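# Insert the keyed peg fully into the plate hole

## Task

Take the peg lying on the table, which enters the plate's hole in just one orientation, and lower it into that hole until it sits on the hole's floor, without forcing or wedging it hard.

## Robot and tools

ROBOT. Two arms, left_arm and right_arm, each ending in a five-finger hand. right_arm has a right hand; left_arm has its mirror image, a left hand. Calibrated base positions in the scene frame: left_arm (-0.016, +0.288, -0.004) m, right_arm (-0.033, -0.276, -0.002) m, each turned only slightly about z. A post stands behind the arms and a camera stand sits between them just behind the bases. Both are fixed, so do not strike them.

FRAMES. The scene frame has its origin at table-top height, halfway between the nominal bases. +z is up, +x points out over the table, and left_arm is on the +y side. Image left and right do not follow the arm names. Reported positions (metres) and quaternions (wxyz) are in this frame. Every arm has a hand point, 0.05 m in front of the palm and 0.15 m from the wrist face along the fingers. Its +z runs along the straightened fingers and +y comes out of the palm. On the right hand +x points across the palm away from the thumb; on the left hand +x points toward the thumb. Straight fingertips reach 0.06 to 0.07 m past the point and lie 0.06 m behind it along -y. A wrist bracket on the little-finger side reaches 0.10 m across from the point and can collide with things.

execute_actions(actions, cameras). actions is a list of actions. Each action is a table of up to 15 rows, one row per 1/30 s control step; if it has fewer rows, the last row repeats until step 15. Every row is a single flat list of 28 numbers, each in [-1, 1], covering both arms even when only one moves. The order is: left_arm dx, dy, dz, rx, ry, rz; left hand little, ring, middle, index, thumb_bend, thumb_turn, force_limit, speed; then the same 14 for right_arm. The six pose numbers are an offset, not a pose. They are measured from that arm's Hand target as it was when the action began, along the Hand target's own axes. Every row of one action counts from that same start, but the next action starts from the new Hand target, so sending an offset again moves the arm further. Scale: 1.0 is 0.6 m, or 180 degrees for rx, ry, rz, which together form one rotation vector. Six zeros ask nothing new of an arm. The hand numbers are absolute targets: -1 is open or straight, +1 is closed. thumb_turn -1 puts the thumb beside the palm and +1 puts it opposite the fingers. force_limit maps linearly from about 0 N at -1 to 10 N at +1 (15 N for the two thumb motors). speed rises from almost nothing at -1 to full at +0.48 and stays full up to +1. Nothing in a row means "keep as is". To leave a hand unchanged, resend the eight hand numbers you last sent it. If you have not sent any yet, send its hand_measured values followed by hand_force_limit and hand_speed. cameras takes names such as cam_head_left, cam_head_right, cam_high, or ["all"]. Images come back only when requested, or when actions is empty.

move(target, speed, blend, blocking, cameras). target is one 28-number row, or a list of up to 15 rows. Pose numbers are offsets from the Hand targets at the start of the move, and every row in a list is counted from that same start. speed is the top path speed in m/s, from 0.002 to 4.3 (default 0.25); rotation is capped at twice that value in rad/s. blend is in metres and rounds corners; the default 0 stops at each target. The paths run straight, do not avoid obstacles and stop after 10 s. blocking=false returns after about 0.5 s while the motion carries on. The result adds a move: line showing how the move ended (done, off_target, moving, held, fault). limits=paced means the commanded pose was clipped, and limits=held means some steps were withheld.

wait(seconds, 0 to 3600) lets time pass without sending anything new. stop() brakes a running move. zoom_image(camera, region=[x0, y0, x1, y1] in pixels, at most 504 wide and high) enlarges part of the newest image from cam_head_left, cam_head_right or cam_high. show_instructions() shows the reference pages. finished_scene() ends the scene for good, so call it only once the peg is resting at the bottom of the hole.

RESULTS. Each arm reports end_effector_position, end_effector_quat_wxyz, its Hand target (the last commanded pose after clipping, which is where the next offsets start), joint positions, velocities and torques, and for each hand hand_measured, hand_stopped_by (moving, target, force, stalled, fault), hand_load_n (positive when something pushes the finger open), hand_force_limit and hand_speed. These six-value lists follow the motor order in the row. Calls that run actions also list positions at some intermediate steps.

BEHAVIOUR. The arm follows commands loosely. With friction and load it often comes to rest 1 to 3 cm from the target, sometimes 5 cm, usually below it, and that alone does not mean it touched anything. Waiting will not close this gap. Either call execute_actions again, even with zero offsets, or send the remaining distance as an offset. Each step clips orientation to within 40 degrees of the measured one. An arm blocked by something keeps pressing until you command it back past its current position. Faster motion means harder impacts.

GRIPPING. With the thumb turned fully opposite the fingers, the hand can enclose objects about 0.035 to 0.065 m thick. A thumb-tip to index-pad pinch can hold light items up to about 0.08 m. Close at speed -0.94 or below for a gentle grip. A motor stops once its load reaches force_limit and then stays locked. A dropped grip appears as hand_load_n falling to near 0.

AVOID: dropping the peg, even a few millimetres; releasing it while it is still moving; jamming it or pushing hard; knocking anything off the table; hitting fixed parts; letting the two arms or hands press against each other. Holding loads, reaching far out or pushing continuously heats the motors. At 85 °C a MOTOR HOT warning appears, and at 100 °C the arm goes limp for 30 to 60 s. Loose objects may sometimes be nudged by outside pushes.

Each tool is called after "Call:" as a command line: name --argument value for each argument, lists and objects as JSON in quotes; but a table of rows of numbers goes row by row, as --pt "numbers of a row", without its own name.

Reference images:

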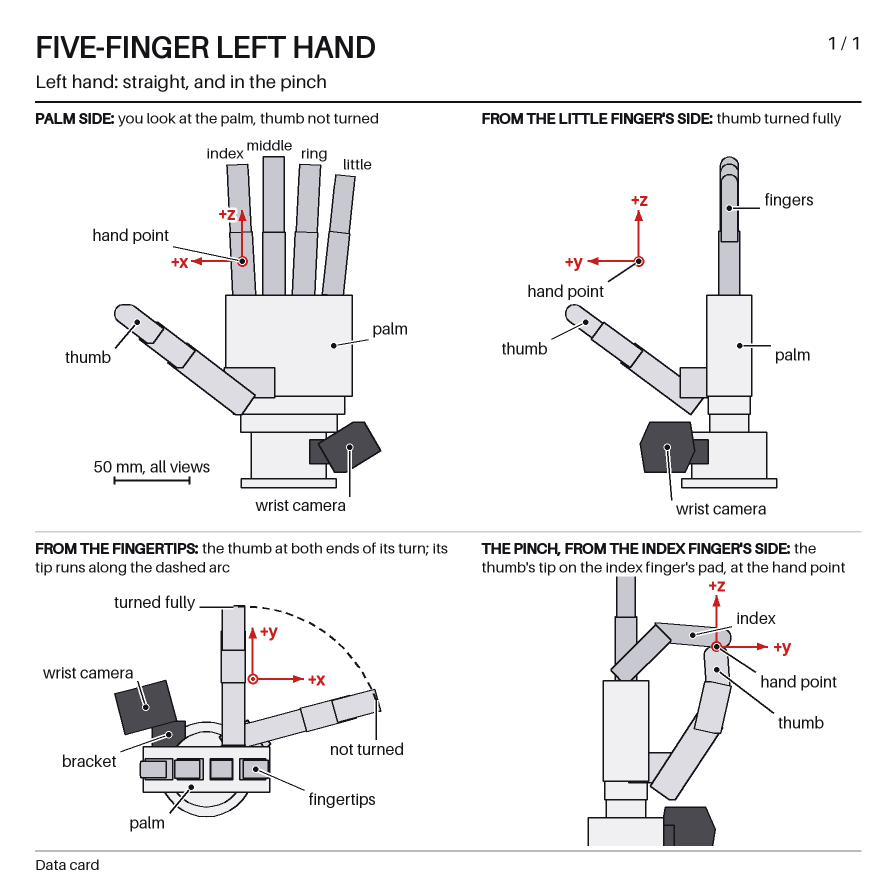

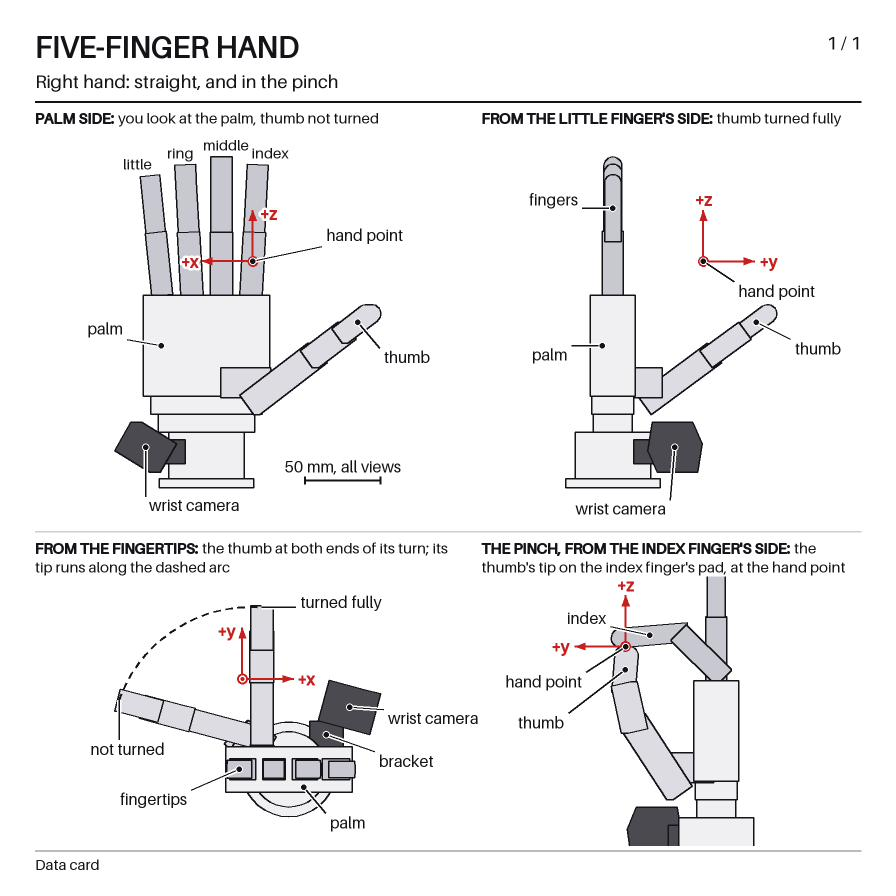

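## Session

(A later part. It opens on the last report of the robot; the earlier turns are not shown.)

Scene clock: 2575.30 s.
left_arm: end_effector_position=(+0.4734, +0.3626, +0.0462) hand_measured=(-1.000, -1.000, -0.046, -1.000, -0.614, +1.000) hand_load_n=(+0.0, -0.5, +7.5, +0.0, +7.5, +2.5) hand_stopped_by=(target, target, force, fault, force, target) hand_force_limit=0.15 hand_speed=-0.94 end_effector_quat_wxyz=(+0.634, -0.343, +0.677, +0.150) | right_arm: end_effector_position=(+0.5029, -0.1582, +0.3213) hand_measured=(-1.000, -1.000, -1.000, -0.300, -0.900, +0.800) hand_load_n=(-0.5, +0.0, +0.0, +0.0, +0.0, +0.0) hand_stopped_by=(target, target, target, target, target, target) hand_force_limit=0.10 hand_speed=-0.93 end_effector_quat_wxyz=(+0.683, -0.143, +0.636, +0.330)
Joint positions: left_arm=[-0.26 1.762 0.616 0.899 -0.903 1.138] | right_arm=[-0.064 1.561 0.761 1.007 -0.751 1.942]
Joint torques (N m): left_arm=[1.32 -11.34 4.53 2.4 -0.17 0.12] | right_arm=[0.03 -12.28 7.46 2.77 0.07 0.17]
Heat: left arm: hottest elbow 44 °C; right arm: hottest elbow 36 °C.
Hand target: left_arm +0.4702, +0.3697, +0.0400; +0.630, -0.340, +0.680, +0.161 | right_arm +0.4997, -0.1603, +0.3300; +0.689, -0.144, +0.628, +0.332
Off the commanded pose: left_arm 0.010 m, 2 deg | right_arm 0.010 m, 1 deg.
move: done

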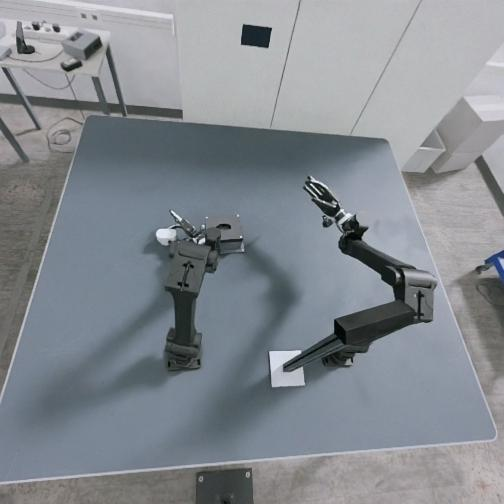

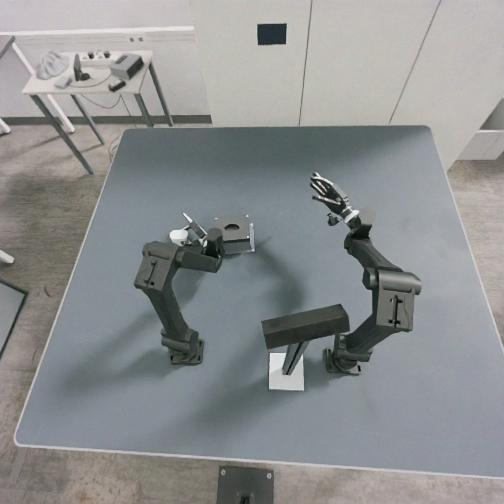

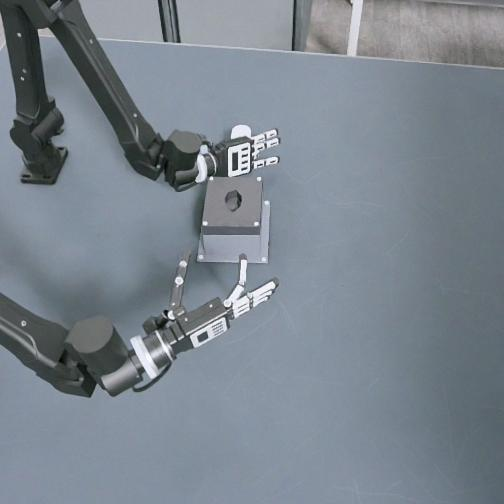

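Call:
move --target '[-0.0081,-0.0017,-0.0013,0,0,0,-1,-1,0.15,-1,-0.05,1,0.15,-0.94,0,0,0,0,0,0,-1,-1,-1,-0.3,-0.9,0.8,0.1,-0.93]' --speed 0.02

Call:
move --target '[0,0,0,0,0,0,-1,-1,-0.2,-1,-0.72,1,0.15,-0.95,0,0,0,0,0,0,-1,-1,-1,-0.3,-0.9,0.8,0.1,-0.93]' --speed 0.02 --cameras '["all"]'

Call:
zoom_image --camera "cam_head_left" --region '[130, 185, 210, 265]'

Call:
zoom_image --camera "cam_high" --region '[190, 100, 290, 200]'

Scene clock: 2592.07 s.
left_arm: end_effector_position=(+0.4734, +0.3626, +0.0461) hand_measured=(-1.000, -1.000, -0.046, -1.000, -0.614, +1.000) hand_load_n=(+0.0, +0.0, +7.5, +0.0, +7.5, +2.5) hand_stopped_by=(target, target, force, fault, force, target) hand_force_limit=0.15 hand_speed=-0.94 end_effector_quat_wxyz=(+0.634, -0.343, +0.677, +0.150) | right_arm: end_effector_position=(+0.5029, -0.1582, +0.3213) hand_measured=(-1.000, -1.000, -1.000, -0.300, -0.900, +0.800) hand_load_n=(+0.0, +0.0, +0.0, +0.0, +0.0, +0.0) hand_stopped_by=(target, target, target, target, target, target) hand_force_limit=0.10 hand_speed=-0.93 end_effector_quat_wxyz=(+0.683, -0.143, +0.636, +0.330)
Joint positions: left_arm=[-0.26 1.762 0.616 0.899 -0.903 1.138] | right_arm=[-0.064 1.561 0.761 1.007 -0.751 1.942]
Joint torques (N m): left_arm=[1.32 -12.92 4.57 1.72 -0.17 0.14] | right_arm=[0.15 -12.34 7.46 2.74 0.07 0.17]
Heat: left arm: hottest elbow 43 °C; right arm: hottest elbow 36 °C.
Hand target: left_arm +0.4702, +0.3697, +0.0449; +0.629, -0.339, +0.680, +0.161 | right_arm +0.4997, -0.1603, +0.3300; +0.689, -0.144, +0.628, +0.332
Off the commanded pose: left_arm 0.008 m, 1 deg | right_arm 0.010 m, 1 deg.
move: done

Scene clock: 2593.77 s.
left_arm: end_effector_position=(+0.4734, +0.3627, +0.0462) hand_measured=(-1.000, -1.000, -0.200, -1.000, -0.720, +1.000) hand_load_n=(+0.0, +0.0, +0.0, +0.0, +0.0, +0.5) hand_stopped_by=(target, target, target, fault, target, target) hand_force_limit=0.15 hand_speed=-0.95 end_effector_quat_wxyz=(+0.634, -0.342, +0.677, +0.150) | right_arm: end_effector_position=(+0.5029, -0.1582, +0.3213) hand_measured=(-1.000, -1.000, -1.000, -0.300, -0.900, +0.800) hand_load_n=(+0.0, +0.0, +0.0, +0.0, +0.0, -0.5) hand_stopped_by=(target, target, target, target, target, target) hand_force_limit=0.10 hand_speed=-0.93 end_effector_quat_wxyz=(+0.683, -0.143, +0.636, +0.330)
Joint positions: left_arm=[-0.26 1.762 0.616 0.899 -0.903 1.14] | right_arm=[-0.064 1.561 0.761 1.007 -0.751 1.942]
Joint torques (N m): left_arm=[1.26 -12.92 4.57 1.7 -0.17 0.11] | right_arm=[0.09 -12.34 7.47 2.77 0.07 0.18]
Heat: left arm: hottest elbow 43 °C; right arm: hottest elbow 36 °C.
Hand target: left_arm +0.4702, +0.3697, +0.0448; +0.629, -0.339, +0.680, +0.161 | right_arm +0.4997, -0.1603, +0.3300; +0.689, -0.144, +0.628, +0.332
Off the commanded pose: left_arm 0.008 m, 1 deg | right_arm 0.010 m, 1 deg.
move: done

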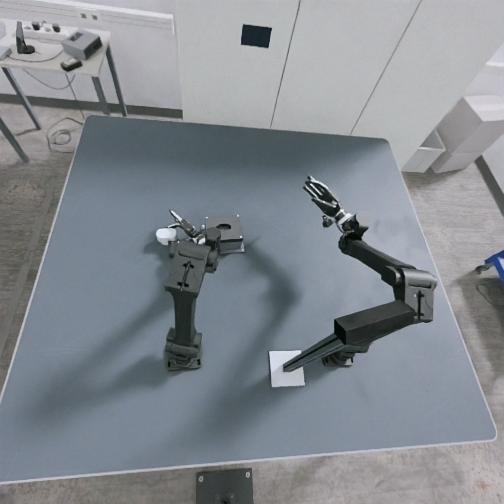

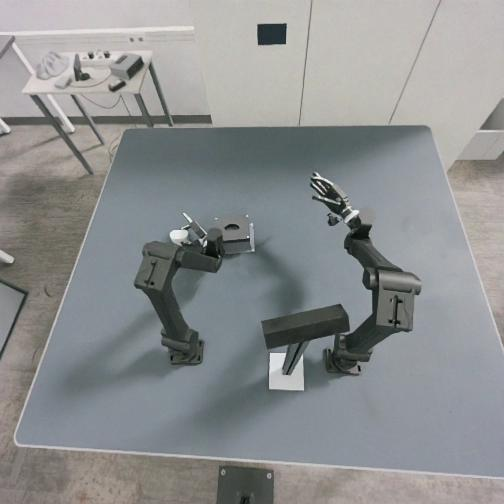

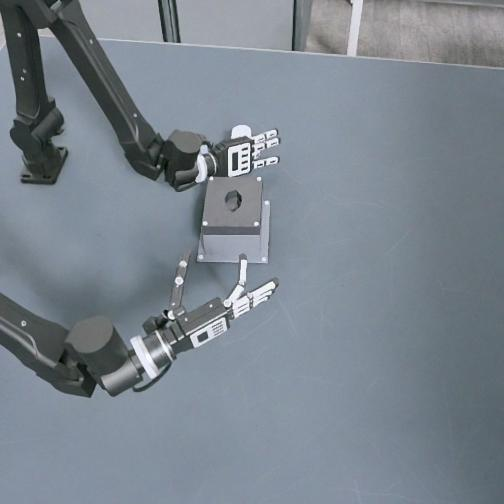

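Scaled by 6.300.

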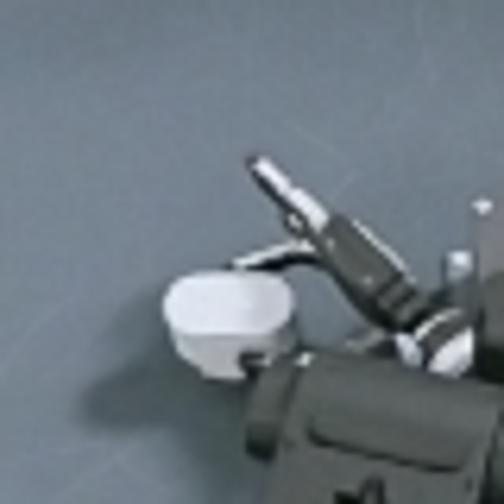

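Scaled by 5.040.

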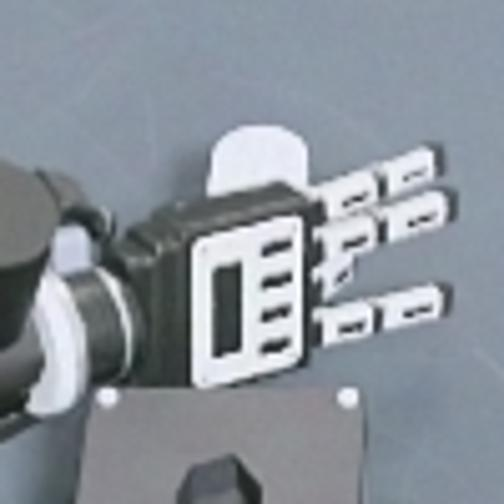

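Call:
move --pt "0 0 0 0 0 0 -1 -1 -0.5 -1 -0.9 1 0.15 -0.9 0 0 0 0 0 0 -1 -1 -1 -0.3 -0.9 0.8 0.1 -0.93" --pt "0.0075 -0.0693 -0.0618 0 0 0 -1 -1 -0.5 -1 -0.9 1 0.15 -0.9 0 0 0 0 0 0 -1 -1 -1 -0.3 -0.9 0.8 0.1 -0.93" --speed 0.06 --cameras '["all"]'

Call:
zoom_image --camera "cam_head_left" --region '[130, 185, 210, 265]'

Scene clock: 2622.33 s.
left_arm: end_effector_position=(+0.4478, +0.3508, +0.0472) hand_measured=(-1.000, -1.000, -0.500, -1.000, -0.900, +1.000) hand_load_n=(+0.0, +0.0, +0.0, +0.0, +0.0, +0.0) hand_stopped_by=(target, target, target, fault, target, target) hand_force_limit=0.15 hand_speed=-0.90 end_effector_quat_wxyz=(+0.614, -0.352, +0.678, +0.199) | right_arm: end_effector_position=(+0.5029, -0.1582, +0.3213) hand_measured=(-1.000, -1.000, -1.000, -0.300, -0.900, +0.800) hand_load_n=(+0.0, +0.0, +0.0, +0.0, +0.0, +0.0) hand_stopped_by=(target, target, target, target, target, target) hand_force_limit=0.10 hand_speed=-0.93 end_effector_quat_wxyz=(+0.683, -0.143, +0.636, +0.330)
Joint positions: left_arm=[-0.323 1.74 0.616 0.785 -1.047 1.109] | right_arm=[-0.064 1.561 0.761 1.007 -0.751 1.942]
Joint torques (N m): left_arm=[-4.89 -12.92 8.23 1.2 0.31 -0.25] | right_arm=[0.09 -12.28 7.47 2.74 0.07 0.18]
Heat: left arm: hottest elbow 41 °C; right arm: hottest elbow 36 °C.
Hand target: left_arm +0.4702, +0.3149, +0.0550; +0.629, -0.340, +0.680, +0.161 | right_arm +0.4997, -0.1603, +0.3300; +0.689, -0.144, +0.628, +0.332
Off the commanded pose: left_arm 0.043 m, 5 deg | right_arm 0.010 m, 1 deg.
move: off_target (left_arm)

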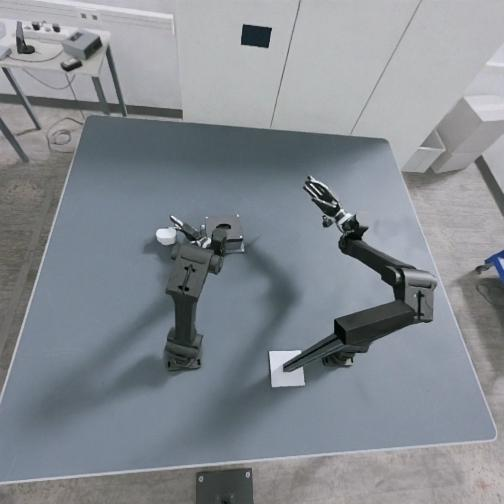

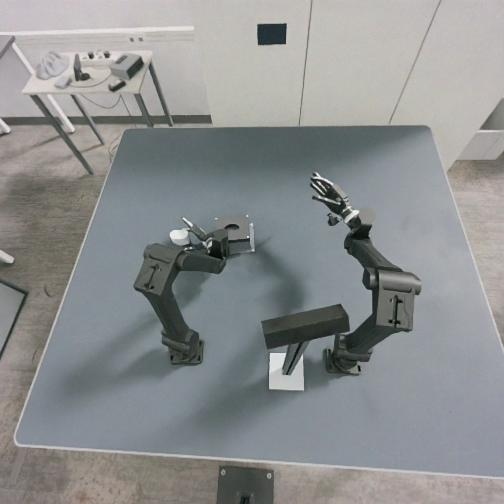

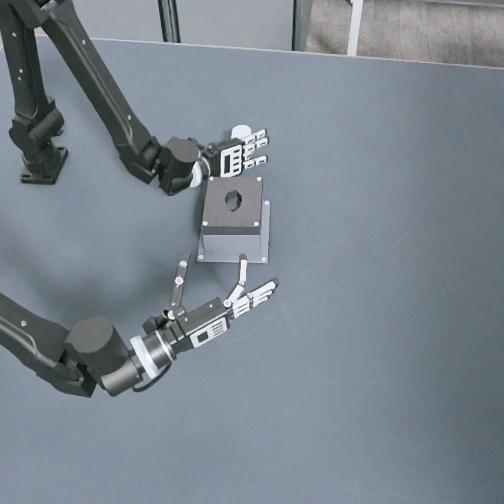

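Scaled by 6.300.

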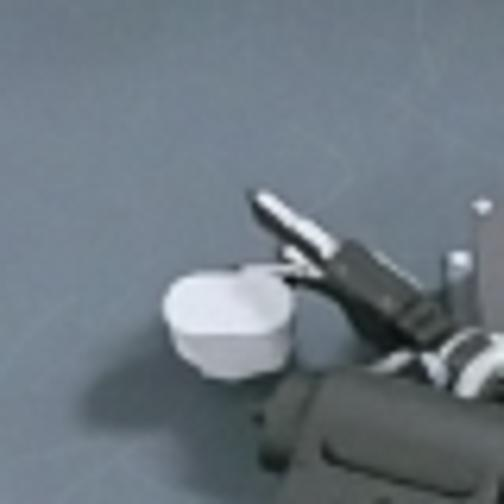

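Call:
move --target '[-0.03,0.0593,0.0537,0,0,0,-1,-1,-0.5,-1,-0.9,1,0.15,-0.9,0,0,0,0,0,0,-1,-1,-1,-0.3,-0.9,0.8,0.1,-0.93]' --speed 0.06 --cameras '["all"]'

Call:
zoom_image --camera "cam_high" --region '[150, 110, 290, 250]'

Call:
zoom_image --camera "cam_head_right" --region '[150, 190, 260, 300]'

Scene clock: 2643.70 s.
left_arm: end_effector_position=(+0.4654, +0.3614, +0.0499) hand_measured=(-1.000, -1.000, -0.500, -1.000, -0.900, +1.000) hand_load_n=(+0.0, +0.0, +0.0, +0.0, +0.0, +0.5) hand_stopped_by=(target, target, target, fault, target, target) hand_force_limit=0.15 hand_speed=-0.90 end_effector_quat_wxyz=(+0.622, -0.338, +0.688, +0.162) | right_arm: end_effector_position=(+0.5029, -0.1582, +0.3213) hand_measured=(-1.000, -1.000, -1.000, -0.300, -0.900, +0.800) hand_load_n=(+0.0, +0.0, +0.0, +0.0, +0.0, +0.0) hand_stopped_by=(target, target, target, target, target, target) hand_force_limit=0.10 hand_speed=-0.93 end_effector_quat_wxyz=(+0.683, -0.143, +0.636, +0.330)
Joint positions: left_arm=[-0.27 1.728 0.609 0.829 -0.917 1.136] | right_arm=[-0.064 1.561 0.761 1.007 -0.751 1.942]
Joint torques (N m): left_arm=[1.26 -13.92 5.78 2.4 -0.02 0.11] | right_arm=[0.09 -12.28 7.47 2.76 0.07 0.17]
Heat: left arm: hottest elbow 41 °C; right arm: hottest elbow 36 °C.
Hand target: left_arm +0.4704, +0.3658, +0.0601; +0.630, -0.340, +0.680, +0.161 | right_arm +0.4997, -0.1603, +0.3300; +0.689, -0.144, +0.628, +0.332
Off the commanded pose: left_arm 0.012 m, 1 deg | right_arm 0.010 m, 1 deg.
move: off_target (left_arm)

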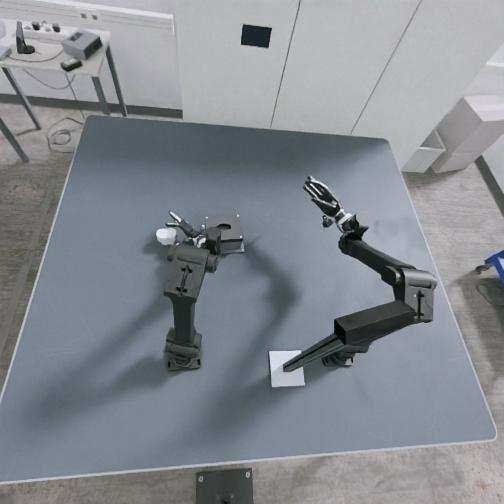

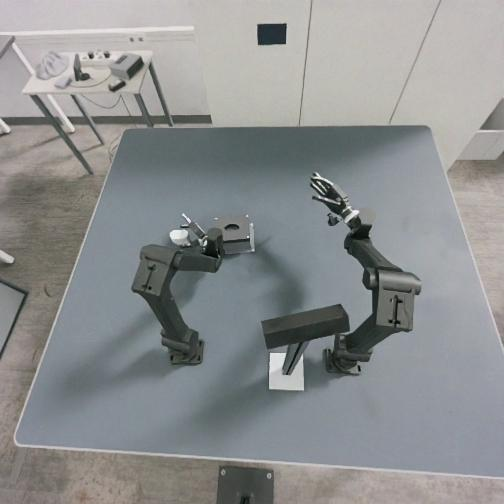

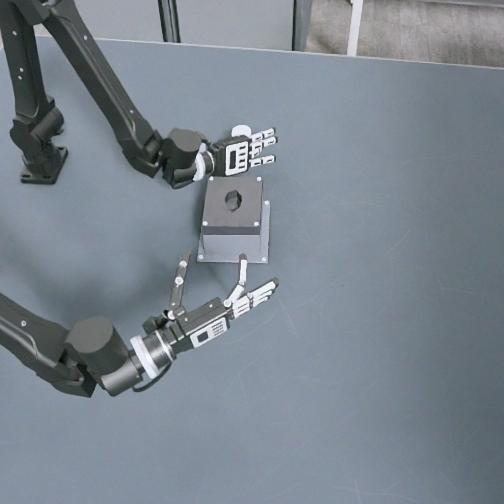

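Scaled by 3.600.

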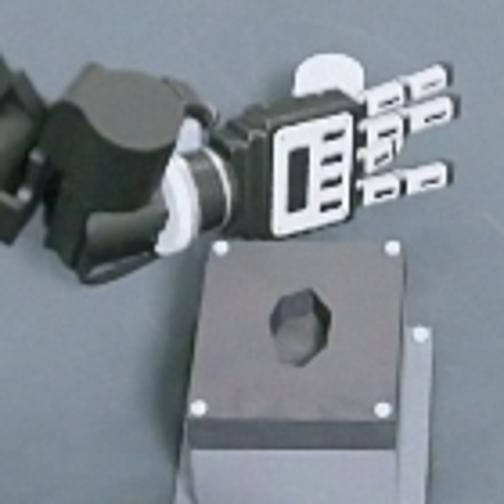

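Scaled by 4.582.

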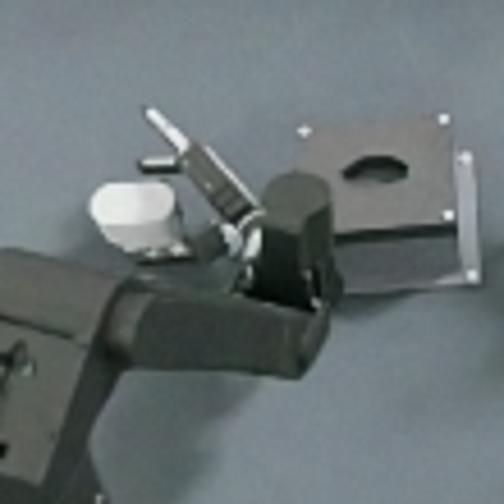

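Call:
move --target '[-0.1446,-0.04,-0.0132,0,0,0,-1,-1,-0.5,-1,-0.9,1,0.15,-0.9,0,0,0,0,0,0,-1,-1,-1,-0.3,-0.9,0.8,0.1,-0.93]' --speed 0.06 --cameras '["all"]'

Call:
zoom_image --camera "cam_head_right" --region '[150, 190, 230, 270]'

Scene clock: 2654.30 s.
left_arm: end_effector_position=(+0.4671, +0.3620, +0.1334) hand_measured=(-1.000, -1.000, -0.500, -1.000, -0.900, +1.000) hand_load_n=(+0.0, +0.0, +0.0, +0.0, +0.0, +0.0) hand_stopped_by=(target, target, target, fault, target, target) hand_force_limit=0.15 hand_speed=-0.90 end_effector_quat_wxyz=(+0.622, -0.336, +0.689, +0.163) | right_arm: end_effector_position=(+0.5029, -0.1582, +0.3213) hand_measured=(-1.000, -1.000, -1.000, -0.300, -0.900, +0.800) hand_load_n=(+0.0, +0.0, +0.0, +0.0, +0.0, +0.0) hand_stopped_by=(target, target, target, target, target, target) hand_force_limit=0.10 hand_speed=-0.93 end_effector_quat_wxyz=(+0.683, -0.143, +0.636, +0.330)
Joint positions: left_arm=[-0.267 1.484 0.661 0.535 -0.913 1.143] | right_arm=[-0.064 1.561 0.761 1.007 -0.751 1.942]
Joint torques (N m): left_arm=[1.38 -12.16 10.3 1.44 -0.04 0.08] | right_arm=[0.09 -12.28 7.46 2.77 0.07 0.17]
Heat: left arm: hottest elbow 41 °C; right arm: hottest elbow 36 °C.
Hand target: left_arm +0.4784, +0.3659, +0.1501; +0.630, -0.339, +0.680, +0.161 | right_arm +0.4997, -0.1603, +0.3300; +0.689, -0.144, +0.628, +0.332
Off the commanded pose: left_arm 0.020 m, 1 deg | right_arm 0.010 m, 1 deg.
move: off_target (left_arm)

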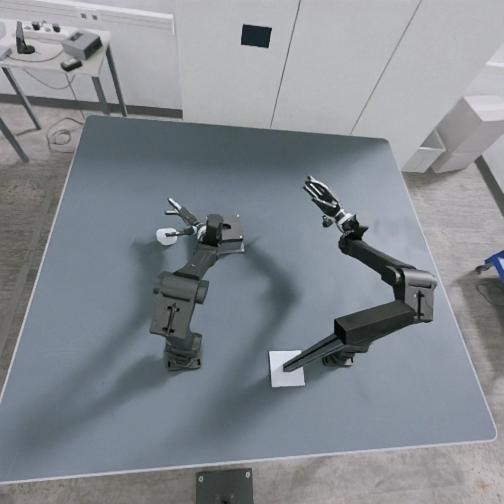

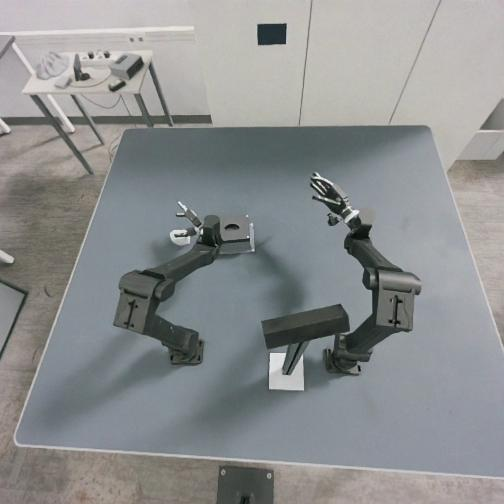

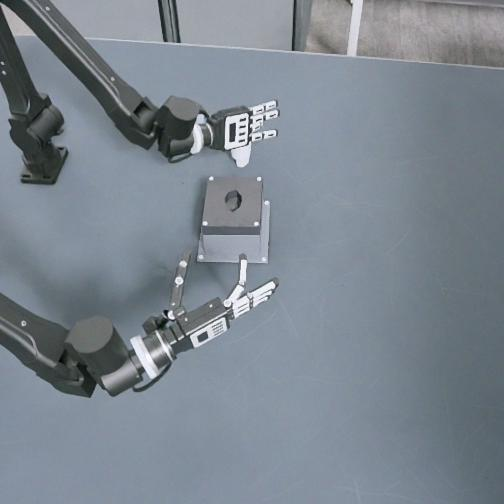

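Scaled by 6.300.

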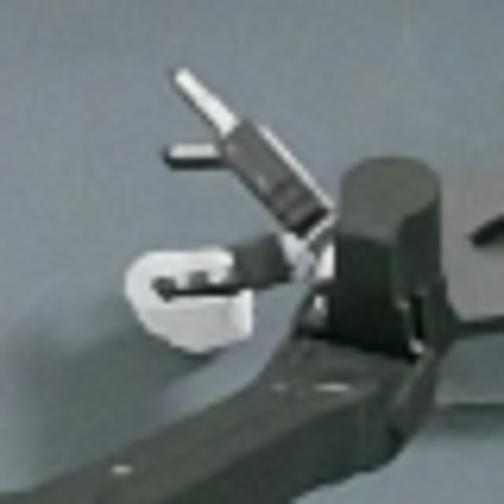

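Call:
move --target '[-0.1815,0.0237,-0.192,-0.0062,0.2442,-0.3377,-1,-1,-0.5,-1,-0.9,1,0.15,-0.9,0,0,0,0,0,0,-1,-1,-1,-0.3,-0.9,0.8,0.1,-0.93]' --speed 0.2 --cameras '["all"]'

Call:
zoom_image --camera "cam_high" --region '[205, 120, 275, 190]'

Call:
zoom_image --camera "cam_head_right" --region '[140, 190, 260, 310]'

Call:
zoom_image --camera "cam_head_left" --region '[140, 190, 260, 310]'

Scene clock: 2704.03 s.
left_arm: end_effector_position=(+0.3725, +0.3254, +0.2422) hand_measured=(-1.000, -1.000, -0.500, -1.000, -0.900, +1.000) hand_load_n=(+0.0, +0.5, +0.0, +0.0, +0.0, -0.5) hand_stopped_by=(target, target, target, fault, target, target) hand_force_limit=0.15 hand_speed=-0.90 end_effector_quat_wxyz=(-0.319, +0.668, -0.610, +0.283) | right_arm: end_effector_position=(+0.5029, -0.1582, +0.3213) hand_measured=(-1.000, -1.000, -1.000, -0.300, -0.900, +0.800) hand_load_n=(+0.0, +0.0, +0.0, +0.0, +0.0, -0.5) hand_stopped_by=(target, target, target, target, target, target) hand_force_limit=0.10 hand_speed=-0.93 end_effector_quat_wxyz=(+0.683, -0.143, +0.636, +0.330)
Joint positions: left_arm=[0.157 0.904 0.887 -0.675 0.075 0.076] | right_arm=[-0.064 1.561 0.761 1.007 -0.751 1.942]
Joint torques (N m): left_arm=[1.26 -5.71 14.64 1.37 0.23 -0.28] | right_arm=[0.15 -12.34 7.45 2.77 0.07 0.17]
Heat: left arm: hottest elbow 44 °C; right arm: hottest elbow 36 °C.
Hand target: left_arm +0.3804, +0.3299, +0.2703; -0.334, +0.668, -0.595, +0.298 | right_arm +0.4997, -0.1603, +0.3300; +0.689, -0.144, +0.628, +0.332
Off the commanded pose: left_arm 0.029 m, 3 deg | right_arm 0.010 m, 1 deg.
move: off_target (left_arm)

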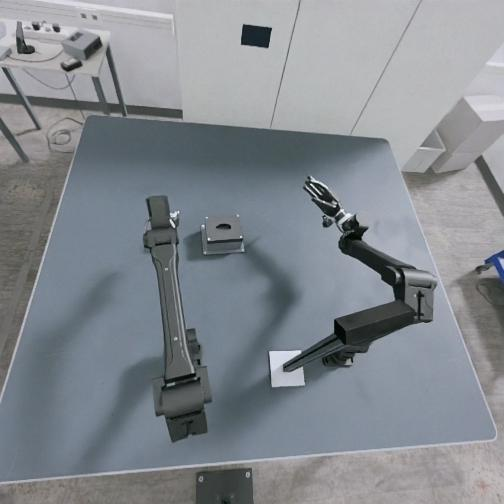

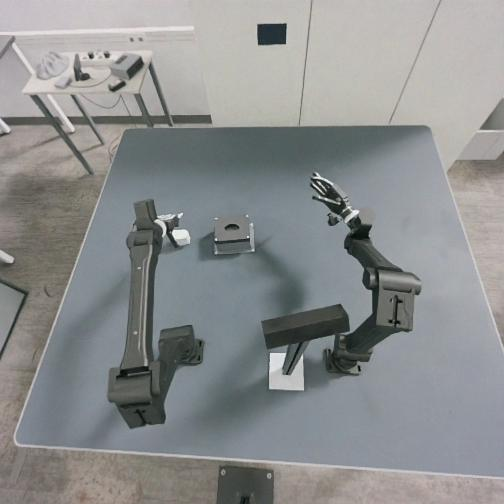

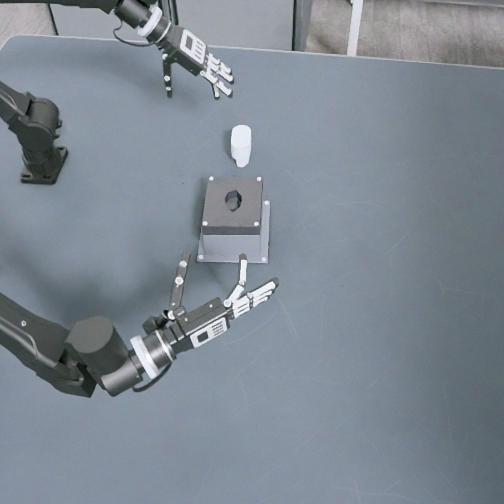

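Scaled by 7.200.

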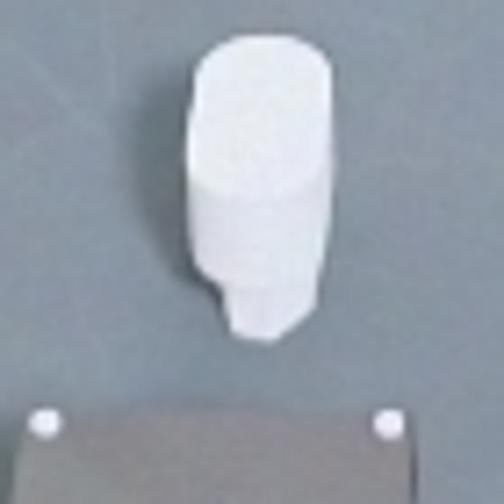

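Scaled by 4.200.

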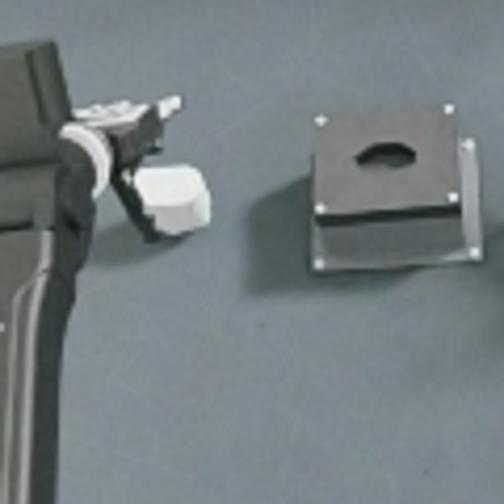

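Scaled by 4.200.

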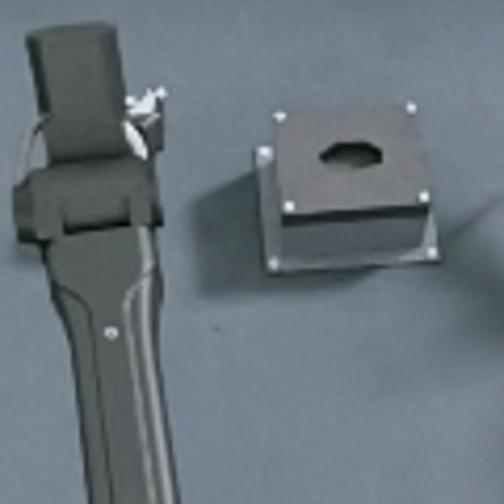

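Call:
zoom_image --camera "cam_high" --region '[222, 118, 262, 158]'

Call:
zoom_image --camera "cam_high" --region '[210, 180, 250, 220]'

Scaled by 12.600.

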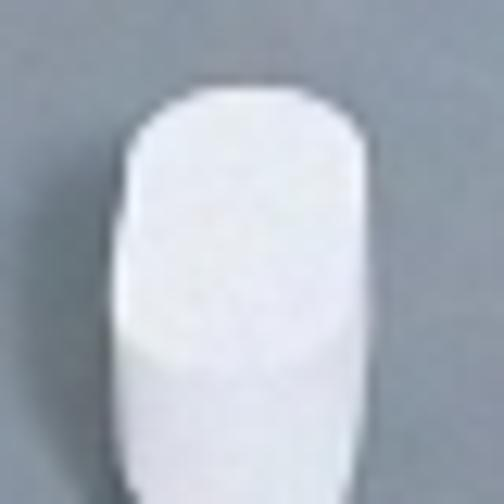

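Scaled by 12.600.

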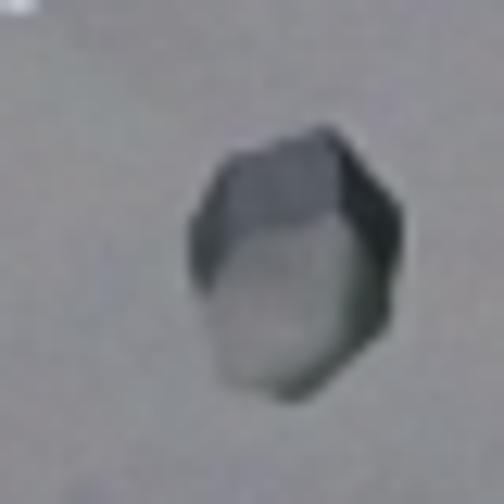

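Call:
zoom_image --camera "cam_high" --region '[196, 170, 276, 250]'

Scaled by 6.300.

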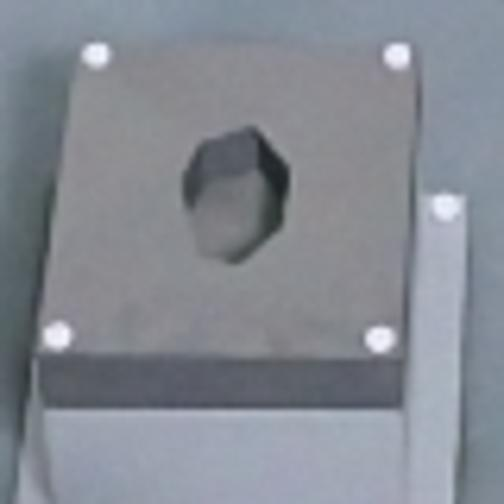

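Call:
move --target '[-0.0408,0.0653,0.247,0,0,0,-1,-1,-0.5,-1,-0.9,1,0.15,-0.9,0,0,0,0,0,0,-1,-1,-1,-0.3,-0.9,0.8,0.1,-0.93]' --speed 0.12 --cameras '["all"]'

Call:
zoom_image --camera "cam_high" --region '[190, 80, 290, 180]'

Call:
zoom_image --camera "cam_head_right" --region '[140, 190, 220, 270]'

Scene clock: 2792.40 s.
left_arm: end_effector_position=(+0.4697, +0.3585, +0.1535) hand_measured=(-1.000, -1.000, -0.500, -1.000, -0.900, +1.000) hand_load_n=(+0.0, +0.0, +0.0, +0.0, +0.0, +0.0) hand_stopped_by=(target, target, target, fault, target, target) hand_force_limit=0.15 hand_speed=-0.90 end_effector_quat_wxyz=(-0.331, +0.667, -0.596, +0.299) | right_arm: end_effector_position=(+0.5029, -0.1582, +0.3213) hand_measured=(-1.000, -1.000, -1.000, -0.300, -0.900, +0.800) hand_load_n=(+0.0, +0.5, +0.0, +0.0, +0.0, +0.0) hand_stopped_by=(target, target, target, target, target, target) hand_force_limit=0.10 hand_speed=-0.93 end_effector_quat_wxyz=(+0.683, -0.143, +0.636, +0.330)
Joint positions: left_arm=[0.197 1.235 0.85 -0.265 0.106 0.075] | right_arm=[-0.064 1.561 0.761 1.007 -0.751 1.942]
Joint torques (N m): left_arm=[1.32 -8.76 9.83 2.32 0.25 -0.03] | right_arm=[0.09 -12.34 7.46 2.74 0.07 0.17]
Heat: left arm: hottest elbow 55 °C; right arm: hottest elbow 36 °C.
Hand target: left_arm +0.4718, +0.3649, +0.1497; -0.333, +0.668, -0.595, +0.298 | right_arm +0.4997, -0.1603, +0.3300; +0.689, -0.144, +0.628, +0.332
Off the commanded pose: left_arm 0.008 m, 0 deg | right_arm 0.010 m, 1 deg.
move: done

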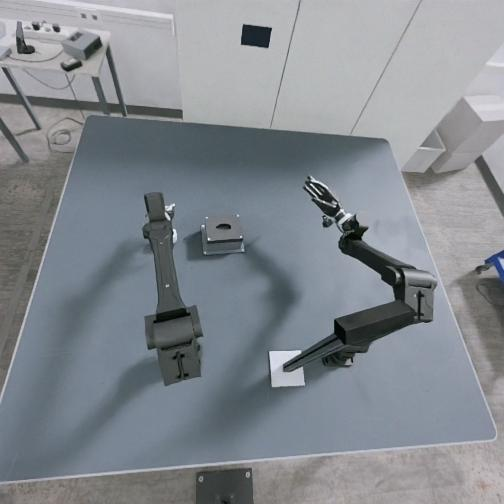

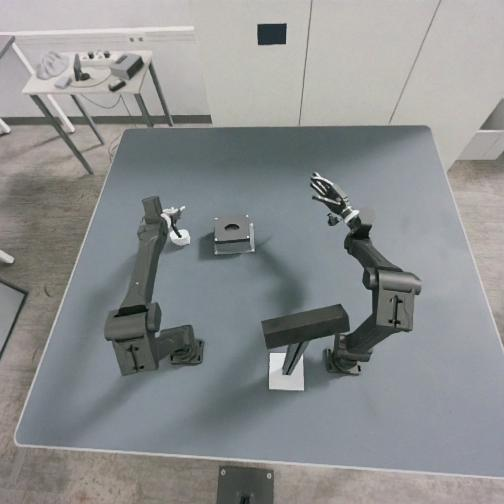

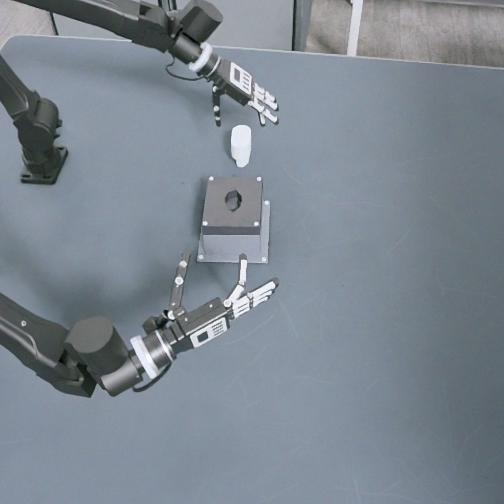

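Scaled by 5.040.

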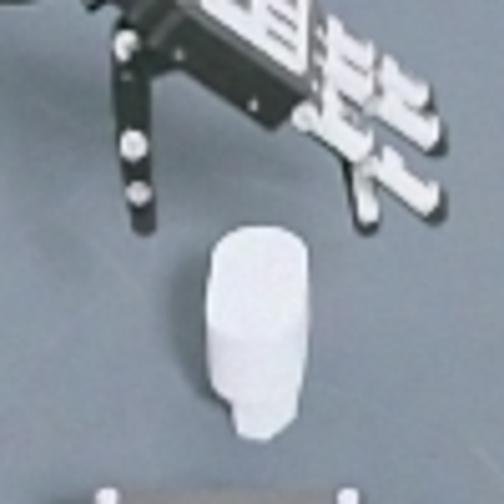

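Scaled by 6.300.

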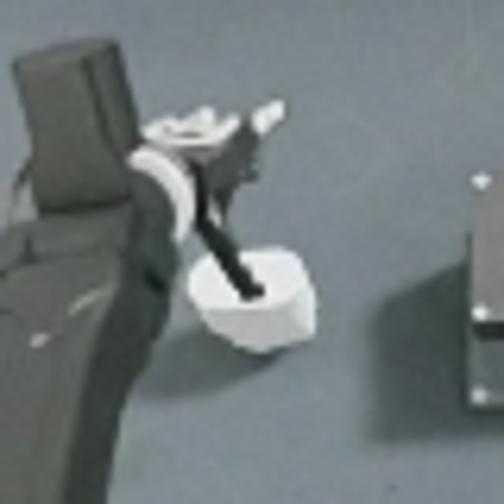

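Call:
move --pt "-0.0138 0.0232 0.0238 0 0 0 -1 -1 -0.5 -1 -0.9 1 0.15 -0.9 0 0 0 0 0 0 -1 -1 -1 -0.3 -0.9 0.8 0.1 -0.93" --pt "-0.0138 0.0988 0.0807 0 0 0 -1 -1 -0.5 -1 -0.9 1 0.15 -0.9 0 0 0 0 0 0 -1 -1 -1 -0.3 -0.9 0.8 0.1 -0.93" --speed 0.05 --cameras '["all"]'

Call:
zoom_image --camera "cam_high" --region '[200, 100, 280, 180]'

Call:
zoom_image --camera "cam_head_right" --region '[140, 190, 220, 270]'

Scene clock: 2830.43 s.
left_arm: end_effector_position=(+0.4746, +0.3668, +0.0804) hand_measured=(-1.000, -1.000, -0.500, -1.000, -0.900, +1.000) hand_load_n=(+0.0, +0.0, +0.0, +0.0, +0.0, +0.0) hand_stopped_by=(target, target, target, fault, target, target) hand_force_limit=0.15 hand_speed=-0.90 end_effector_quat_wxyz=(-0.332, +0.669, -0.592, +0.302) | right_arm: end_effector_position=(+0.5029, -0.1582, +0.3213) hand_measured=(-1.000, -1.000, -1.000, -0.300, -0.900, +0.800) hand_load_n=(+0.0, +0.0, +0.0, +0.0, +0.0, +0.0) hand_stopped_by=(target, target, target, target, target, target) hand_force_limit=0.10 hand_speed=-0.93 end_effector_quat_wxyz=(+0.683, -0.143, +0.636, +0.330)
Joint positions: left_arm=[0.216 1.363 0.741 -0.023 0.122 0.077] | right_arm=[-0.064 1.561 0.761 1.007 -0.751 1.942]
Joint torques (N m): left_arm=[1.32 -9.35 8.49 2.39 0.25 0.07] | right_arm=[0.03 -12.34 7.46 2.74 0.07 0.18]
Heat: left arm: hottest elbow 52 °C; right arm: hottest elbow 36 °C.
Hand target: left_arm +0.4741, +0.3733, +0.0733; -0.333, +0.668, -0.595, +0.298 | right_arm +0.4997, -0.1603, +0.3300; +0.689, -0.144, +0.628, +0.332
Off the commanded pose: left_arm 0.010 m, 1 deg | right_arm 0.010 m, 1 deg.
move: done

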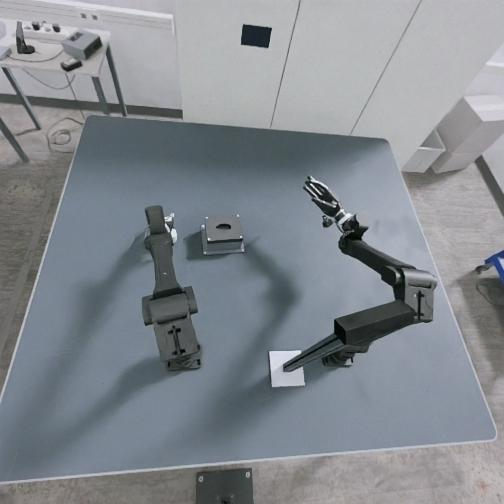

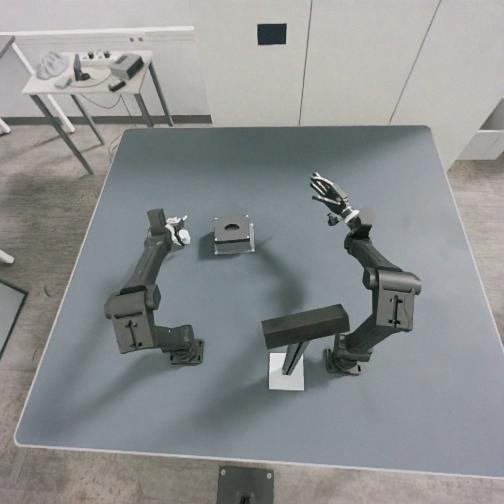

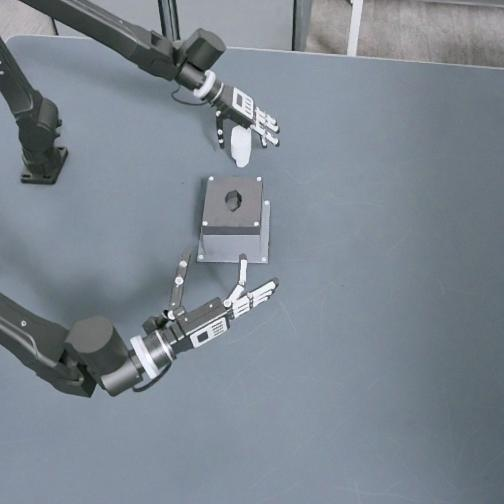

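Scaled by 6.300.

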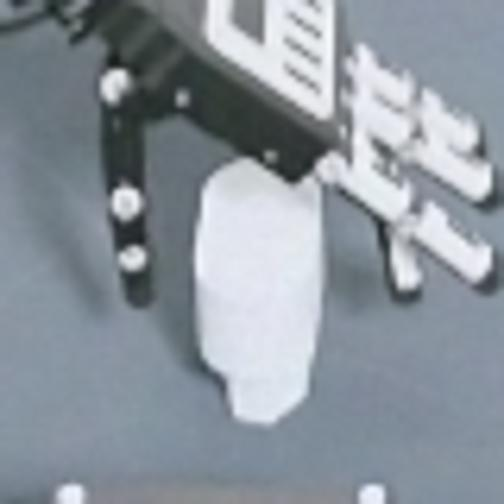

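Scaled by 6.300.

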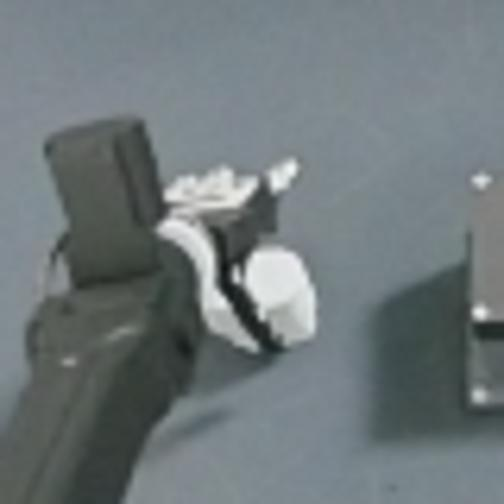

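Call:
zoom_image --camera "cam_head_right" --region '[165, 220, 205, 260]'

Call:
zoom_image --camera "cam_high" --region '[215, 115, 270, 170]'

Call:
zoom_image --camera "cam_head_left" --region '[145, 205, 195, 255]'

Scaled by 12.600.

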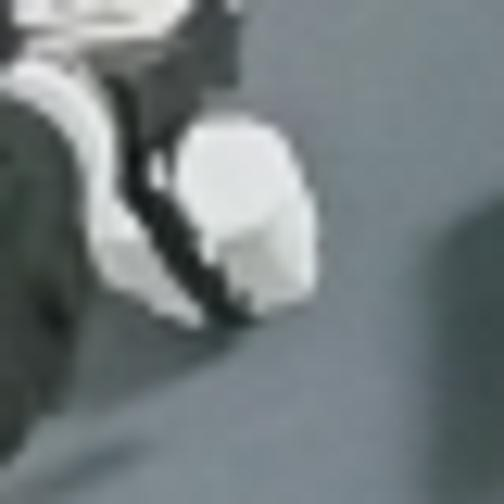

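Scaled by 9.164.

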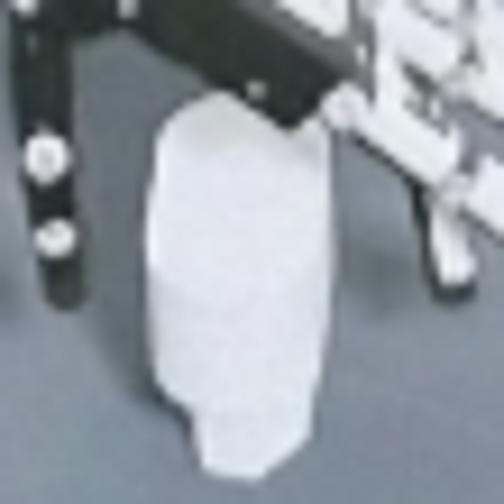

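Scaled by 10.080.

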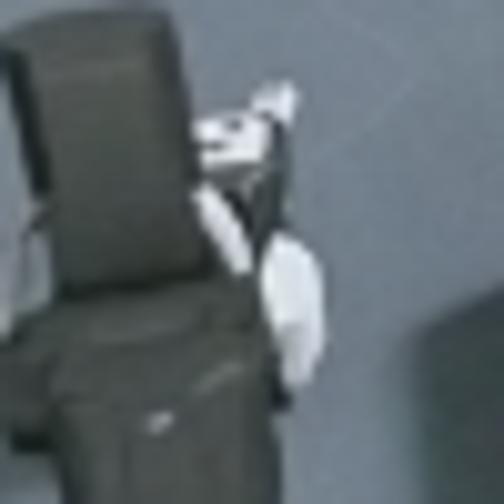

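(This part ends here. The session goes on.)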